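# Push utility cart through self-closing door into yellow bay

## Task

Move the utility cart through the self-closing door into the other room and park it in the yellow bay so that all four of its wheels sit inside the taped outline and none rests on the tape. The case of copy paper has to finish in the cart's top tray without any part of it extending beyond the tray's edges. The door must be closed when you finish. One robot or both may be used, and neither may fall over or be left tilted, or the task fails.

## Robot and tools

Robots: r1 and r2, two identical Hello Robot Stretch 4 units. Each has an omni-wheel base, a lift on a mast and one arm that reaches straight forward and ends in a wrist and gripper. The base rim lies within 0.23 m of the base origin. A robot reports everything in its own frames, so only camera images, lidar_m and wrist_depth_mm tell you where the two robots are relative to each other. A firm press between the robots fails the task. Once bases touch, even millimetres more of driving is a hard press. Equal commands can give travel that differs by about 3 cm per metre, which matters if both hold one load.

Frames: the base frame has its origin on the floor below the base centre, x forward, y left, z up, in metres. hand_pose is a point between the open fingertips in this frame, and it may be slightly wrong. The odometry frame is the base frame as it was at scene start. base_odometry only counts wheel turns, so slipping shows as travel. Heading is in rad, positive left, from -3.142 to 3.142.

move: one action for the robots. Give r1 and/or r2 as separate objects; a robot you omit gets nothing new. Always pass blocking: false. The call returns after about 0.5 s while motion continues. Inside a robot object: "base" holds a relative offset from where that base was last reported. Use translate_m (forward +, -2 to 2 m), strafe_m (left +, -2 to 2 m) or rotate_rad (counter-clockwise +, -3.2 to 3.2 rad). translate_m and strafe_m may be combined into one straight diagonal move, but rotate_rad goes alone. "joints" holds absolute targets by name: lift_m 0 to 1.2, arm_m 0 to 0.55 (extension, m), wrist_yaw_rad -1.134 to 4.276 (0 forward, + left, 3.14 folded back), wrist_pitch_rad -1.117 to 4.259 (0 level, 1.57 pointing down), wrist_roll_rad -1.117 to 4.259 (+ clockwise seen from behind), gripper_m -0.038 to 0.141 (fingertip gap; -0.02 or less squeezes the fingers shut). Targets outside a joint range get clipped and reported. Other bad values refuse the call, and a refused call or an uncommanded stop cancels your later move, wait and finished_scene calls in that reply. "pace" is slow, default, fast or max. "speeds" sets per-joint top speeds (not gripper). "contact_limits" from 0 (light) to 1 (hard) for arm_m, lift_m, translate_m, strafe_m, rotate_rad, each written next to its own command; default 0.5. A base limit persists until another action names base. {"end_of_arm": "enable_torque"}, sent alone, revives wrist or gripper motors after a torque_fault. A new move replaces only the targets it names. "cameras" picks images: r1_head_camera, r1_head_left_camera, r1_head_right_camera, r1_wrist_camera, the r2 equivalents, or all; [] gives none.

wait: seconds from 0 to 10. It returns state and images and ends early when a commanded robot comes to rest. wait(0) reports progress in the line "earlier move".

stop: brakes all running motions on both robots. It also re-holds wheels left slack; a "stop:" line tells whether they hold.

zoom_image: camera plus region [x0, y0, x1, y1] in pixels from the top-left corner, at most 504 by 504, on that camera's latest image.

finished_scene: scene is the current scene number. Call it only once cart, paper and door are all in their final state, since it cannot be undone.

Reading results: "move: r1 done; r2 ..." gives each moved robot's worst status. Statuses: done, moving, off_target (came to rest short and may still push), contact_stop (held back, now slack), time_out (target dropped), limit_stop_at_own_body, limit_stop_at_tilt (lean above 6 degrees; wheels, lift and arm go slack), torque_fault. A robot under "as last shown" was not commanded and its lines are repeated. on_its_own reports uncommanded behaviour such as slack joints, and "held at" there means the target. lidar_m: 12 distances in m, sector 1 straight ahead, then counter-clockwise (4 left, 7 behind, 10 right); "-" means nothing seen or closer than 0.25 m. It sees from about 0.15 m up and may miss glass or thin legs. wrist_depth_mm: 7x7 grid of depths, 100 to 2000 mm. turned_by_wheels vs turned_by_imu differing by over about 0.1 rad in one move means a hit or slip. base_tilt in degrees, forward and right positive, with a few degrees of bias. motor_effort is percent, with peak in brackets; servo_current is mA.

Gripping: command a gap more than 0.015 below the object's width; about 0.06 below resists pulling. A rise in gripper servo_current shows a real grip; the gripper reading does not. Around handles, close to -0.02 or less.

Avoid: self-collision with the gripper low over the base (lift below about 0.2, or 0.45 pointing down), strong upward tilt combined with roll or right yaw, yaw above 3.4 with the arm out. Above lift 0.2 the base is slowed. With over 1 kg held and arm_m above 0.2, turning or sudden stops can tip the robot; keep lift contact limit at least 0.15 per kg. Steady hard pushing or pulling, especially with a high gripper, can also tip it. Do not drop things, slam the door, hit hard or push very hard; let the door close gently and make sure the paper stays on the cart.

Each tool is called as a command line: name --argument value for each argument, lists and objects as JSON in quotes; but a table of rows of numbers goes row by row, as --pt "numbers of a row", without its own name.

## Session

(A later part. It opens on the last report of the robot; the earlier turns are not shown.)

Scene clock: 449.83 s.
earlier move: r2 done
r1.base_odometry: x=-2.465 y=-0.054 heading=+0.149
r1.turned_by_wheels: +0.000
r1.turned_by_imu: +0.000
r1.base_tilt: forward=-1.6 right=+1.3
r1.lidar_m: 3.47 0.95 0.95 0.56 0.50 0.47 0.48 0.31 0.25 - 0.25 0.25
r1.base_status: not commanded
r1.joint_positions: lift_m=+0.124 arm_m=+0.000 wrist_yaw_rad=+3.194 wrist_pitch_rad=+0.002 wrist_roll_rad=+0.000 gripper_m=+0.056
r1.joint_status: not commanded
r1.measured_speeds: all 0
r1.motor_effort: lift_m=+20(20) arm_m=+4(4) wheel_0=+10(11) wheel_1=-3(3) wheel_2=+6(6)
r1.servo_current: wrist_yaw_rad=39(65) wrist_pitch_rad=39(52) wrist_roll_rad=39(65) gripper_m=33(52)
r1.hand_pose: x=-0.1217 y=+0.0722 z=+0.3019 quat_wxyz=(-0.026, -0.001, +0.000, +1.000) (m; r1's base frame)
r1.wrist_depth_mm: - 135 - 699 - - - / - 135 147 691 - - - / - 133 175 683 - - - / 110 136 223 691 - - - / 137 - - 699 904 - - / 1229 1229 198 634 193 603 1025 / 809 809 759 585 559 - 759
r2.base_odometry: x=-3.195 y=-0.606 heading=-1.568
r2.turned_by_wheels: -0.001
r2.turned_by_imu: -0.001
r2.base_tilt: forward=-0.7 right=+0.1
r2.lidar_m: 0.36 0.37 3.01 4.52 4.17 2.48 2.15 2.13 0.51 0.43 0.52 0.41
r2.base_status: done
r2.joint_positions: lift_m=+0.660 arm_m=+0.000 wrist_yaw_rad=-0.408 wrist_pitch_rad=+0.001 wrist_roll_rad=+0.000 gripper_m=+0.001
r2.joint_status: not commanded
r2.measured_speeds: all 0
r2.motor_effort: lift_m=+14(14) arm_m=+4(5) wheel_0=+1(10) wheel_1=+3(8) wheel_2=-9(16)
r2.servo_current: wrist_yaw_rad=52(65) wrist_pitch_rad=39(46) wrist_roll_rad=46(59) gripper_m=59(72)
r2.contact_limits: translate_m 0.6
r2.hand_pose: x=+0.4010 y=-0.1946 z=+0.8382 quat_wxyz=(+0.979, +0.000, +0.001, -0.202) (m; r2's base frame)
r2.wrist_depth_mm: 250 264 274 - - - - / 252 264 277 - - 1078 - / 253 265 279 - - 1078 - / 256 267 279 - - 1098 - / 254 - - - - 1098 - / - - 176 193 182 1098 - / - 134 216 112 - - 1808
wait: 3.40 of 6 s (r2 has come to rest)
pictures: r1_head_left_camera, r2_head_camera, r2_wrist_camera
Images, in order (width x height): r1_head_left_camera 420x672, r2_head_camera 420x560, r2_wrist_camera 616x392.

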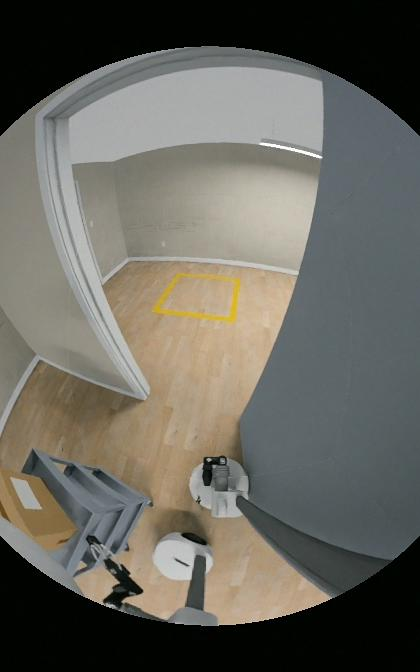

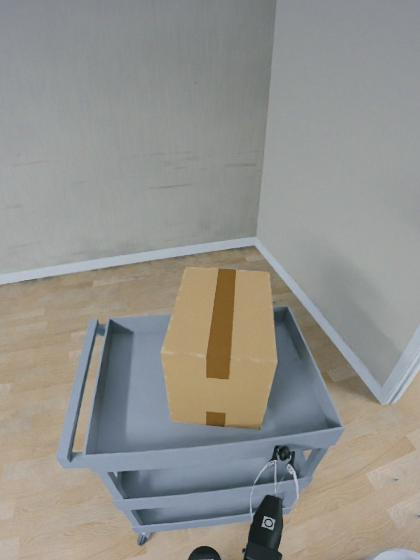

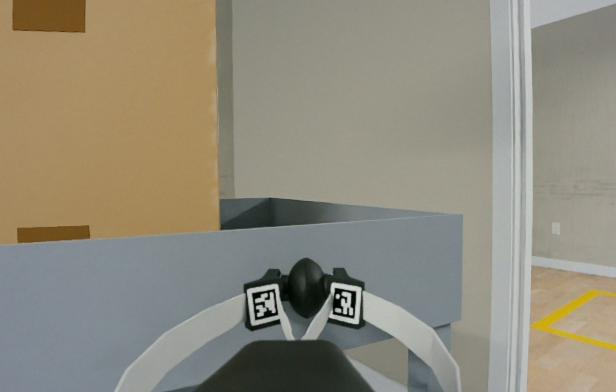

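move --blocking false --r2 '{"base":{"translate_m":-0.25}}' --cameras '[]'

wait --seconds 5 --cameras '[]'

move --blocking false --r2 '{"base":{"strafe_m":0.92},"joints":{"wrist_yaw_rad":0.0,"gripper_m":0.141,"lift_m":0.685}}' --cameras '[]'

wait --seconds 7 --cameras '[]'

wait --seconds 4 --cameras '[]'

move --blocking false --r2 '{"base":{"rotate_rad":-1.387}}' --cameras '[]'

wait --seconds 6 --cameras '["r2_head_camera","r2_wrist_camera","r1_head_left_camera"]'

Scene clock: 469.70 s.
move: r2 moving
r1: as last shown
r1.base_tilt: forward=-1.6 right=+1.2
r1.lidar_m: 3.47 0.97 0.97 0.59 0.47 0.48 0.50 0.29 0.25 - 0.25 0.25
r1.servo_current: wrist_yaw_rad=46(65) wrist_pitch_rad=46(52) wrist_roll_rad=59(59) gripper_m=46(46)
r1.wrist_depth_mm: - 135 - 715 - - - / - 135 146 715 - - - / - 133 175 699 - - - / 110 136 223 699 - - - / 137 - - 707 904 - - / 1255 1229 198 621 193 946 1025 / 809 809 759 591 585 768 759
r2.base_odometry: x=-3.196 y=-0.575 heading=-1.568
r2.turned_by_wheels: +0.000
r2.turned_by_imu: +0.000
r2.base_tilt: forward=-0.7 right=+0.1
r2.lidar_m: 0.40 0.42 3.03 4.49 4.16 2.40 2.11 2.11 0.51 0.44 0.49 0.42
r2.base_status: translate_m moving
r2.joint_positions: lift_m=+0.660 arm_m=+0.000 wrist_yaw_rad=-0.403 wrist_pitch_rad=+0.001 wrist_roll_rad=+0.000 gripper_m=+0.001
r2.joint_status: not commanded
r2.measured_speeds: translate_m=-0.122 strafe_m=+0.001 rotate_rad=+0.000 lift_m=+0.000 arm_m=+0.000 wrist_yaw_rad=+0.000 wrist_pitch_rad=+0.000 wrist_roll_rad=+0.000
r2.motor_effort: lift_m=+14(14) arm_m=+4(5) wheel_0=-10(10) wheel_1=-9(9) wheel_2=+13(13)
r2.servo_current: wrist_yaw_rad=33(59) wrist_pitch_rad=46(46) wrist_roll_rad=39(59) gripper_m=59(65)
r2.hand_pose: x=+0.4019 y=-0.1935 z=+0.8382 quat_wxyz=(+0.980, +0.000, +0.001, -0.200) (m; r2's base frame)
r2.wrist_depth_mm: 274 289 300 - - - - / 277 289 303 - - 1078 - / 279 293 304 - - 1098 - / 279 293 306 - - 1078 - / - - - - - 1098 - / - - 184 194 175 1098 - / 206 214 - 112 - - 1863
pictures: none
No camera images: "cameras" was empty.

Scene clock: 471.50 s.
earlier move: r2 done
r1.base_odometry: x=-2.465 y=-0.054 heading=+0.149
r1.turned_by_wheels: +0.000
r1.turned_by_imu: +0.000
r1.base_tilt: forward=-1.6 right=+1.3
r1.lidar_m: 3.49 0.97 0.97 0.57 0.51 0.46 0.53 0.29 0.25 - 0.25 0.25
r1.base_status: not commanded
r1.joint_positions: lift_m=+0.124 arm_m=+0.000 wrist_yaw_rad=+3.194 wrist_pitch_rad=+0.002 wrist_roll_rad=+0.000 gripper_m=+0.056
r1.joint_status: not commanded
r1.measured_speeds: all 0
r1.motor_effort: lift_m=+20(20) arm_m=+4(4) wheel_0=+10(11) wheel_1=-3(3) wheel_2=+6(6)
r1.servo_current: wrist_yaw_rad=46(65) wrist_pitch_rad=33(52) wrist_roll_rad=46(65) gripper_m=46(46)
r1.hand_pose: x=-0.1217 y=+0.0722 z=+0.3019 quat_wxyz=(-0.026, -0.001, +0.000, +1.000) (m; r1's base frame)
r1.wrist_depth_mm: - 135 - - - - - / - 135 147 - - - - / - 133 175 - - - - / 110 136 223 - - - - / 137 - 798 946 - - - / 1255 1255 198 676 193 1182 1042 / 809 809 668 661 798 820 768
r2.base_odometry: x=-3.196 y=-0.357 heading=-1.568
r2.turned_by_wheels: +0.000
r2.turned_by_imu: +0.000
r2.base_tilt: forward=-0.6 right=+0.1
r2.lidar_m: 0.60 0.63 3.28 4.46 3.72 2.21 1.89 1.91 1.48 0.41 0.51 0.66
r2.base_status: done
r2.joint_positions: lift_m=+0.660 arm_m=+0.000 wrist_yaw_rad=-0.403 wrist_pitch_rad=+0.001 wrist_roll_rad=+0.000 gripper_m=+0.001
r2.joint_status: not commanded
r2.measured_speeds: all 0
r2.motor_effort: lift_m=+14(14) arm_m=+4(5) wheel_0=-3(10) wheel_1=-3(9) wheel_2=+3(13)
r2.servo_current: wrist_yaw_rad=46(59) wrist_pitch_rad=39(46) wrist_roll_rad=59(65) gripper_m=59(65)
r2.hand_pose: x=+0.4019 y=-0.1935 z=+0.8382 quat_wxyz=(+0.980, +0.000, +0.001, -0.200) (m; r2's base frame)
r2.wrist_depth_mm: - - - - - - - / 473 492 - - - - - / 473 492 - - - - - / 480 496 820 - - - - / - - 469 496 - - - / - - 189 193 175 - - / - 136 - 112 - - 1808
wait: 1.80 of 5 s (r2 has come to rest)
pictures: none
No camera images: "cameras" was empty.

Scene clock: 472.00 s.
move: r2 moving
r1: as last shown
r1.lidar_m: 3.48 0.97 0.95 0.58 0.48 0.56 0.55 0.31 0.25 - 0.25 0.25
r1.servo_current: wrist_yaw_rad=39(59) wrist_pitch_rad=52(52) wrist_roll_rad=46(59) gripper_m=46(46)
r1.wrist_depth_mm: - 135 - - - - - / - 135 147 - - - - / - 132 175 - - - - / 110 136 224 - - - - / 137 - 820 931 - - - / 1229 1205 198 699 193 1160 1025 / 809 809 707 164 788 820 759
r2.base_odometry: x=-3.160 y=-0.356 heading=-1.568
r2.turned_by_wheels: +0.000
r2.turned_by_imu: +0.000
r2.base_tilt: forward=-0.7 right=+0.1
r2.lidar_m: 0.61 0.62 3.27 4.42 3.77 2.20 1.91 1.92 1.57 0.46 0.54 0.65
r2.base_status: strafe_m moving
r2.joint_positions: lift_m=+0.684 arm_m=+0.000 wrist_yaw_rad=-0.011 wrist_pitch_rad=+0.001 wrist_roll_rad=+0.000 gripper_m=+0.020
r2.joint_status: lift_m moving; wrist_yaw_rad moving; gripper_m moving
r2.measured_speeds: translate_m=+0.000 strafe_m=+0.140 rotate_rad=-0.003 lift_m=+0.027 arm_m=+0.000 wrist_yaw_rad=+0.327 wrist_pitch_rad=+0.000 wrist_roll_rad=+0.000
r2.motor_effort: lift_m=+22(26) arm_m=+4(4) wheel_0=-7(13) wheel_1=+12(12) wheel_2=+0(3)
r2.servo_current: wrist_yaw_rad=59(104) wrist_pitch_rad=39(39) wrist_roll_rad=52(59) gripper_m=98(98)
r2.hand_pose: x=+0.4583 y=-0.0905 z=+0.8618 quat_wxyz=(+1.000, +0.000, +0.001, -0.005) (m; r2's base frame)
r2.wrist_depth_mm: - - - - - - - / - - - 504 - - - / - - 525 508 - - - / - - 525 512 - - - / 445 - - - - - - / 418 854 190 200 436 442 - / 439 1863 - 112 - 1708 -
pictures: none
No camera images: "cameras" was empty.

Scene clock: 475.90 s.
earlier move: r2 done
r1.base_odometry: x=-2.465 y=-0.054 heading=+0.149
r1.turned_by_wheels: +0.000
r1.turned_by_imu: +0.000
r1.base_tilt: forward=-1.6 right=+1.2
r1.lidar_m: 3.48 0.92 0.96 0.56 0.49 0.91 1.41 0.29 0.25 - 0.25 0.25
r1.base_status: not commanded
r1.joint_positions: lift_m=+0.124 arm_m=+0.000 wrist_yaw_rad=+3.194 wrist_pitch_rad=+0.002 wrist_roll_rad=+0.000 gripper_m=+0.056
r1.joint_status: not commanded
r1.measured_speeds: all 0
r1.motor_effort: lift_m=+19(20) arm_m=+4(4) wheel_0=+10(11) wheel_1=-3(4) wheel_2=+6(6)
r1.servo_current: wrist_yaw_rad=52(72) wrist_pitch_rad=39(52) wrist_roll_rad=59(72) gripper_m=39(52)
r1.hand_pose: x=-0.1217 y=+0.0722 z=+0.3019 quat_wxyz=(-0.026, -0.001, +0.000, +1.000) (m; r1's base frame)
r1.wrist_depth_mm: - 135 - - - - - / - 135 147 - - - - / - 133 175 - - - - / 110 136 223 - - - - / 137 - - 1983 1537 - - / 1229 1229 198 1205 193 1160 1042 / 820 809 759 798 788 820 768
r2.base_odometry: x=-2.276 y=-0.354 heading=-1.568
r2.turned_by_wheels: +0.000
r2.turned_by_imu: +0.001
r2.base_tilt: forward=-0.7 right=+0.1
r2.lidar_m: 2.57 2.57 3.05 3.57 3.57 2.46 2.12 2.12 2.50 1.32 0.87 0.83
r2.base_status: done
r2.joint_positions: lift_m=+0.685 arm_m=+0.000 wrist_yaw_rad=-0.003 wrist_pitch_rad=+0.001 wrist_roll_rad=+0.000 gripper_m=+0.141
r2.joint_status: all done
r2.measured_speeds: all 0
r2.motor_effort: lift_m=+21(26) arm_m=+4(5) wheel_0=-1(13) wheel_1=+1(12) wheel_2=+0(3)
r2.servo_current: wrist_yaw_rad=46(104) wrist_pitch_rad=39(52) wrist_roll_rad=52(59) gripper_m=39(124)
r2.hand_pose: x=+0.4590 y=-0.0882 z=+0.8627 quat_wxyz=(+1.000, +0.000, +0.001, -0.001) (m; r2's base frame)
r2.wrist_depth_mm: - - - - - - - / - - - - - - - / - - - - - - - / - - - - - - - / - - - - - - - / - - - - - - - / 1983 1921 - 112 1983 1863 854
wait: 3.90 of 7 s (r2 has come to rest)
pictures: none
No camera images: "cameras" was empty.

Scene clock: 479.90 s.
r1.base_odometry: x=-2.465 y=-0.054 heading=+0.149
r1.turned_by_wheels: +0.000
r1.turned_by_imu: +0.000
r1.base_tilt: forward=-1.6 right=+1.3
r1.lidar_m: 3.49 0.97 0.93 0.58 0.47 0.92 1.42 0.30 0.25 - 0.25 0.25
r1.base_status: not commanded
r1.joint_positions: lift_m=+0.124 arm_m=+0.000 wrist_yaw_rad=+3.194 wrist_pitch_rad=+0.002 wrist_roll_rad=+0.000 gripper_m=+0.056
r1.joint_status: not commanded
r1.measured_speeds: all 0
r1.motor_effort: lift_m=+19(20) arm_m=+4(4) wheel_0=+11(11) wheel_1=-3(4) wheel_2=+6(6)
r1.servo_current: wrist_yaw_rad=20(72) wrist_pitch_rad=46(52) wrist_roll_rad=39(72) gripper_m=39(52)
r1.hand_pose: x=-0.1217 y=+0.0722 z=+0.3019 quat_wxyz=(-0.026, -0.001, +0.000, +1.000) (m; r1's base frame)
r1.wrist_depth_mm: - 135 - - - - - / - 135 146 - - - - / - 133 175 - - - - / 110 136 223 - - - - / 137 - - 1983 1576 - - / 1255 1229 198 1205 193 1138 1008 / 820 809 759 809 798 831 768
r2.base_odometry: x=-2.276 y=-0.354 heading=-1.568
r2.turned_by_wheels: +0.000
r2.turned_by_imu: +0.001
r2.base_tilt: forward=-0.7 right=+0.1
r2.lidar_m: 2.57 2.58 3.04 3.59 3.58 2.46 2.10 2.13 2.50 1.34 0.87 0.82
r2.base_status: done
r2.joint_positions: lift_m=+0.685 arm_m=+0.000 wrist_yaw_rad=-0.003 wrist_pitch_rad=+0.001 wrist_roll_rad=+0.000 gripper_m=+0.141
r2.joint_status: all done
r2.measured_speeds: all 0
r2.motor_effort: lift_m=+21(26) arm_m=+4(5) wheel_0=-1(13) wheel_1=+1(12) wheel_2=+0(3)
r2.servo_current: wrist_yaw_rad=52(104) wrist_pitch_rad=46(52) wrist_roll_rad=39(59) gripper_m=46(124)
r2.hand_pose: x=+0.4590 y=-0.0882 z=+0.8627 quat_wxyz=(+1.000, +0.000, +0.001, -0.001) (m; r2's base frame)
r2.wrist_depth_mm: - - - - - - - / - - - - - - - / - - - - - - - / - - - - - - - / - - - - - - - / - - - - - - - / - 1921 - 112 - 1863 842
wait: 4.00 s; at rest by 0.27 s
pictures: none
No camera images: "cameras" was empty.

Scene clock: 480.40 s.
move: r2 moving
r1: as last shown
r1.lidar_m: 3.47 0.98 0.96 0.55 0.47 0.89 1.42 0.30 0.25 - 0.25 0.25
r1.motor_effort: lift_m=+19(20) arm_m=+4(4) wheel_0=+10(11) wheel_1=-3(3) wheel_2=+6(6)
r1.servo_current: wrist_yaw_rad=33(59) wrist_pitch_rad=46(46) wrist_roll_rad=46(59) gripper_m=39(46)
r1.wrist_depth_mm: - 135 - - - - - / - 135 147 - - - - / - 133 175 - - - - / 110 136 223 - - - - / 137 - - - 1537 - - / 1229 1229 198 1205 193 1160 1008 / 798 809 768 809 788 820 768
r2.base_odometry: x=-2.276 y=-0.354 heading=-1.820
r2.turned_by_wheels: -0.252
r2.turned_by_imu: -0.245
r2.base_tilt: forward=-0.7 right=+0.1
r2.lidar_m: 1.17 2.55 2.73 3.68 3.57 2.93 2.20 2.11 2.25 1.32 1.26 0.85
r2.base_status: rotate_rad moving
r2.joint_positions: lift_m=+0.685 arm_m=+0.000 wrist_yaw_rad=-0.003 wrist_pitch_rad=+0.001 wrist_roll_rad=+0.000 gripper_m=+0.141
r2.joint_status: not commanded
r2.measured_speeds: translate_m=+0.000 strafe_m=-0.001 rotate_rad=-0.970 lift_m=+0.000 arm_m=+0.000 wrist_yaw_rad=+0.000 wrist_pitch_rad=+0.000 wrist_roll_rad=+0.000
r2.motor_effort: lift_m=+21(21) arm_m=+4(4) wheel_0=+10(10) wheel_1=+9(10) wheel_2=+10(11)
r2.servo_current: wrist_yaw_rad=46(59) wrist_pitch_rad=46(46) wrist_roll_rad=46(59) gripper_m=52(59)
r2.hand_pose: x=+0.4590 y=-0.0882 z=+0.8627 quat_wxyz=(+1.000, +0.000, +0.001, -0.001) (m; r2's base frame)
r2.wrist_depth_mm: - - - - - - - / - - - - - - - / - - - - - - 820 / - - - - - - 831 / - - - - - - - / - - - - - 190 - / 1863 1808 - 112 1983 878 -
pictures: none
No camera images: "cameras" was empty.

Scene clock: 481.90 s.
earlier move: r2 done
r1.base_odometry: x=-2.465 y=-0.054 heading=+0.149
r1.turned_by_wheels: +0.000
r1.turned_by_imu: +0.000
r1.base_tilt: forward=-1.6 right=+1.2
r1.lidar_m: 3.51 0.97 0.95 0.56 0.49 0.93 1.14 0.31 0.25 - 0.25 0.25
r1.base_status: not commanded
r1.joint_positions: lift_m=+0.124 arm_m=+0.000 wrist_yaw_rad=+3.194 wrist_pitch_rad=+0.002 wrist_roll_rad=+0.000 gripper_m=+0.056
r1.joint_status: not commanded
r1.measured_speeds: all 0
r1.motor_effort: lift_m=+19(20) arm_m=+4(4) wheel_0=+11(11) wheel_1=-3(3) wheel_2=+6(6)
r1.servo_current: wrist_yaw_rad=52(65) wrist_pitch_rad=39(52) wrist_roll_rad=52(59) gripper_m=39(52)
r1.hand_pose: x=-0.1217 y=+0.0722 z=+0.3019 quat_wxyz=(-0.026, -0.001, +0.000, +1.000) (m; r1's base frame)
r1.wrist_depth_mm: - 135 - - - - - / - 135 147 - - - - / - 133 175 - - - - / 110 136 223 - - - - / 137 - - 1983 1576 - - / 1229 1229 198 1182 193 1160 1025 / 809 820 759 798 798 820 768
r2.base_odometry: x=-2.276 y=-0.354 heading=-2.954
r2.turned_by_wheels: -1.134
r2.turned_by_imu: -1.104
r2.base_tilt: forward=-0.7 right=+0.0
r2.lidar_m: 1.34 0.85 1.04 2.57 2.65 3.54 3.64 3.18 2.24 2.10 2.15 1.37
r2.base_status: done
r2.joint_positions: lift_m=+0.685 arm_m=+0.000 wrist_yaw_rad=-0.002 wrist_pitch_rad=+0.001 wrist_roll_rad=+0.000 gripper_m=+0.141
r2.joint_status: not commanded
r2.measured_speeds: all 0
r2.motor_effort: lift_m=+21(21) arm_m=+4(4) wheel_0=+2(12) wheel_1=+2(11) wheel_2=+4(13)
r2.servo_current: wrist_yaw_rad=39(59) wrist_pitch_rad=46(52) wrist_roll_rad=46(59) gripper_m=52(59)
r2.hand_pose: x=+0.4590 y=-0.0881 z=+0.8627 quat_wxyz=(+1.000, +0.000, +0.001, -0.001) (m; r2's base frame)
r2.wrist_depth_mm: - - - - - - - / - - - - - - - / 842 - - - - - - / 891 - - - - - - / - 1138 - - - - - / - 202 - 1308 213 - - / - 1756 - 112 - 1921 1863
wait: 1.50 of 6 s (r2 has come to rest)
pictures: r1_head_left_camera, r2_head_camera, r2_wrist_camera
Images, in order (width x height): r1_head_left_camera 420x672, r2_head_camera 420x560, r2_wrist_camera 616x392.

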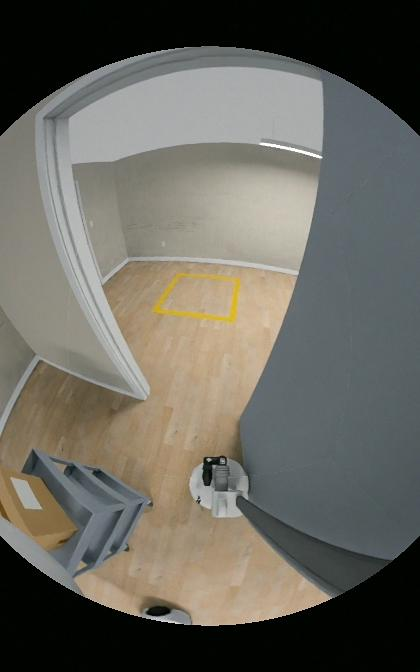

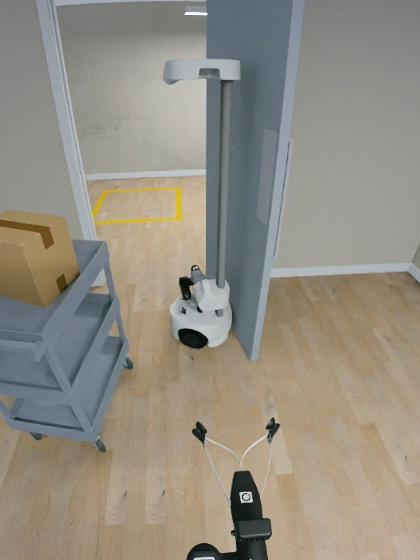

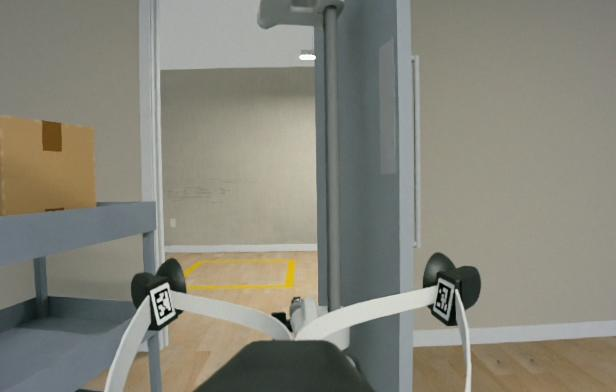

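move --blocking false --r2 '{"base":{"translate_m":-0.1,"strafe_m":0.74}}' --cameras '[]'

wait --seconds 8 --cameras '["r2_head_camera","r2_wrist_camera"]'

Scene clock: 486.77 s.
move: r2 moving
r1: as last shown
r1.base_tilt: forward=-1.6 right=+1.3
r1.lidar_m: 3.48 0.96 0.96 0.59 0.52 0.91 1.14 0.31 0.25 - 0.25 0.25
r1.motor_effort: lift_m=+19(20) arm_m=+4(4) wheel_0=+10(11) wheel_1=-4(4) wheel_2=+6(6)
r1.servo_current: wrist_yaw_rad=59(72) wrist_pitch_rad=39(52) wrist_roll_rad=39(59) gripper_m=39(46)
r1.wrist_depth_mm: - 135 - - - - - / - 135 147 - - - - / - 133 175 - - - - / 110 136 223 - - - - / 137 - - - 1537 - - / 1255 1229 198 1205 193 1138 1042 / 809 809 768 798 798 820 759
r2.base_odometry: x=-2.266 y=-0.386 heading=-2.954
r2.turned_by_wheels: +0.001
r2.turned_by_imu: +0.001
r2.base_tilt: forward=-0.7 right=+0.1
r2.lidar_m: 1.35 0.83 1.02 2.52 2.62 3.49 3.62 3.23 2.26 2.15 2.21 1.34
r2.base_status: translate_m moving; strafe_m moving
r2.joint_positions: lift_m=+0.685 arm_m=+0.000 wrist_yaw_rad=-0.002 wrist_pitch_rad=+0.001 wrist_roll_rad=+0.000 gripper_m=+0.141
r2.joint_status: not commanded
r2.measured_speeds: translate_m=-0.018 strafe_m=+0.129 rotate_rad=+0.002 lift_m=+0.000 arm_m=+0.000 wrist_yaw_rad=+0.000 wrist_pitch_rad=+0.000 wrist_roll_rad=+0.000
r2.motor_effort: lift_m=+21(21) arm_m=+4(4) wheel_0=-11(11) wheel_1=+10(11) wheel_2=+7(8)
r2.servo_current: wrist_yaw_rad=26(46) wrist_pitch_rad=39(46) wrist_roll_rad=46(59) gripper_m=52(52)
r2.hand_pose: x=+0.4590 y=-0.0881 z=+0.8627 quat_wxyz=(+1.000, +0.000, +0.001, -0.001) (m; r2's base frame)
r2.wrist_depth_mm: - 1983 - - - - - / - 1983 - - - - - / 831 1983 - - - - - / 842 1983 - - - - - / - 946 - - - - - / - 202 - 1430 200 - - / - 1808 - 112 - 1808 1921
pictures: none
No camera images: "cameras" was empty.

Scene clock: 490.13 s.
earlier move: r2 done
r1.base_odometry: x=-2.465 y=-0.054 heading=+0.149
r1.turned_by_wheels: +0.000
r1.turned_by_imu: +0.000
r1.base_tilt: forward=-1.6 right=+1.3
r1.lidar_m: 3.45 0.97 0.92 0.54 0.50 0.90 - 0.28 0.25 - 0.25 0.25
r1.base_status: not commanded
r1.joint_positions: lift_m=+0.124 arm_m=+0.000 wrist_yaw_rad=+3.194 wrist_pitch_rad=+0.002 wrist_roll_rad=+0.000 gripper_m=+0.056
r1.joint_status: not commanded
r1.measured_speeds: all 0
r1.motor_effort: lift_m=+20(20) arm_m=+4(4) wheel_0=+10(11) wheel_1=-3(4) wheel_2=+6(6)
r1.servo_current: wrist_yaw_rad=46(72) wrist_pitch_rad=46(52) wrist_roll_rad=52(78) gripper_m=46(46)
r1.hand_pose: x=-0.1217 y=+0.0722 z=+0.3019 quat_wxyz=(-0.026, -0.001, +0.000, +1.000) (m; r1's base frame)
r1.wrist_depth_mm: - 135 - - - - - / - 135 147 - - - - / - 133 175 - - - - / 110 136 223 - - - - / 137 - - - - 1863 1464 / 1229 1229 198 1205 193 1160 1042 / 809 820 768 798 798 831 759
r2.base_odometry: x=-2.040 y=-1.062 heading=-2.954
r2.turned_by_wheels: +0.000
r2.turned_by_imu: +0.000
r2.base_tilt: forward=-0.6 right=+0.1
r2.lidar_m: 0.78 2.32 1.93 1.83 1.90 2.47 3.58 3.61 3.01 2.83 2.97 0.81
r2.base_status: done
r2.joint_positions: lift_m=+0.685 arm_m=+0.000 wrist_yaw_rad=-0.002 wrist_pitch_rad=+0.001 wrist_roll_rad=+0.000 gripper_m=+0.141
r2.joint_status: not commanded
r2.measured_speeds: all 0
r2.motor_effort: lift_m=+20(21) arm_m=+4(5) wheel_0=-2(13) wheel_1=+1(12) wheel_2=+5(9)
r2.servo_current: wrist_yaw_rad=46(65) wrist_pitch_rad=39(46) wrist_roll_rad=46(59) gripper_m=59(59)
r2.hand_pose: x=+0.4590 y=-0.0881 z=+0.8627 quat_wxyz=(+1.000, +0.000, +0.001, -0.001) (m; r2's base frame)
r2.wrist_depth_mm: - - - - - - - / - - - - - - - / - - - 878 - - - / - - 991 891 - - - / - - - - - - - / - - 197 166 1255 205 - / 1983 1808 891 112 - - -
wait: 3.37 of 8 s (r2 has come to rest)
pictures: r2_head_camera, r2_wrist_camera
Images, in order (width x height): r2_head_camera 420x560, r2_wrist_camera 616x392.

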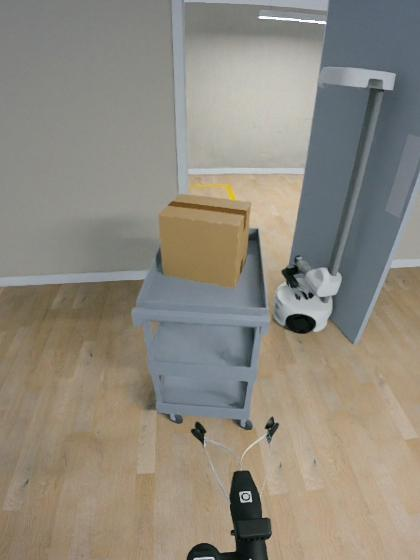

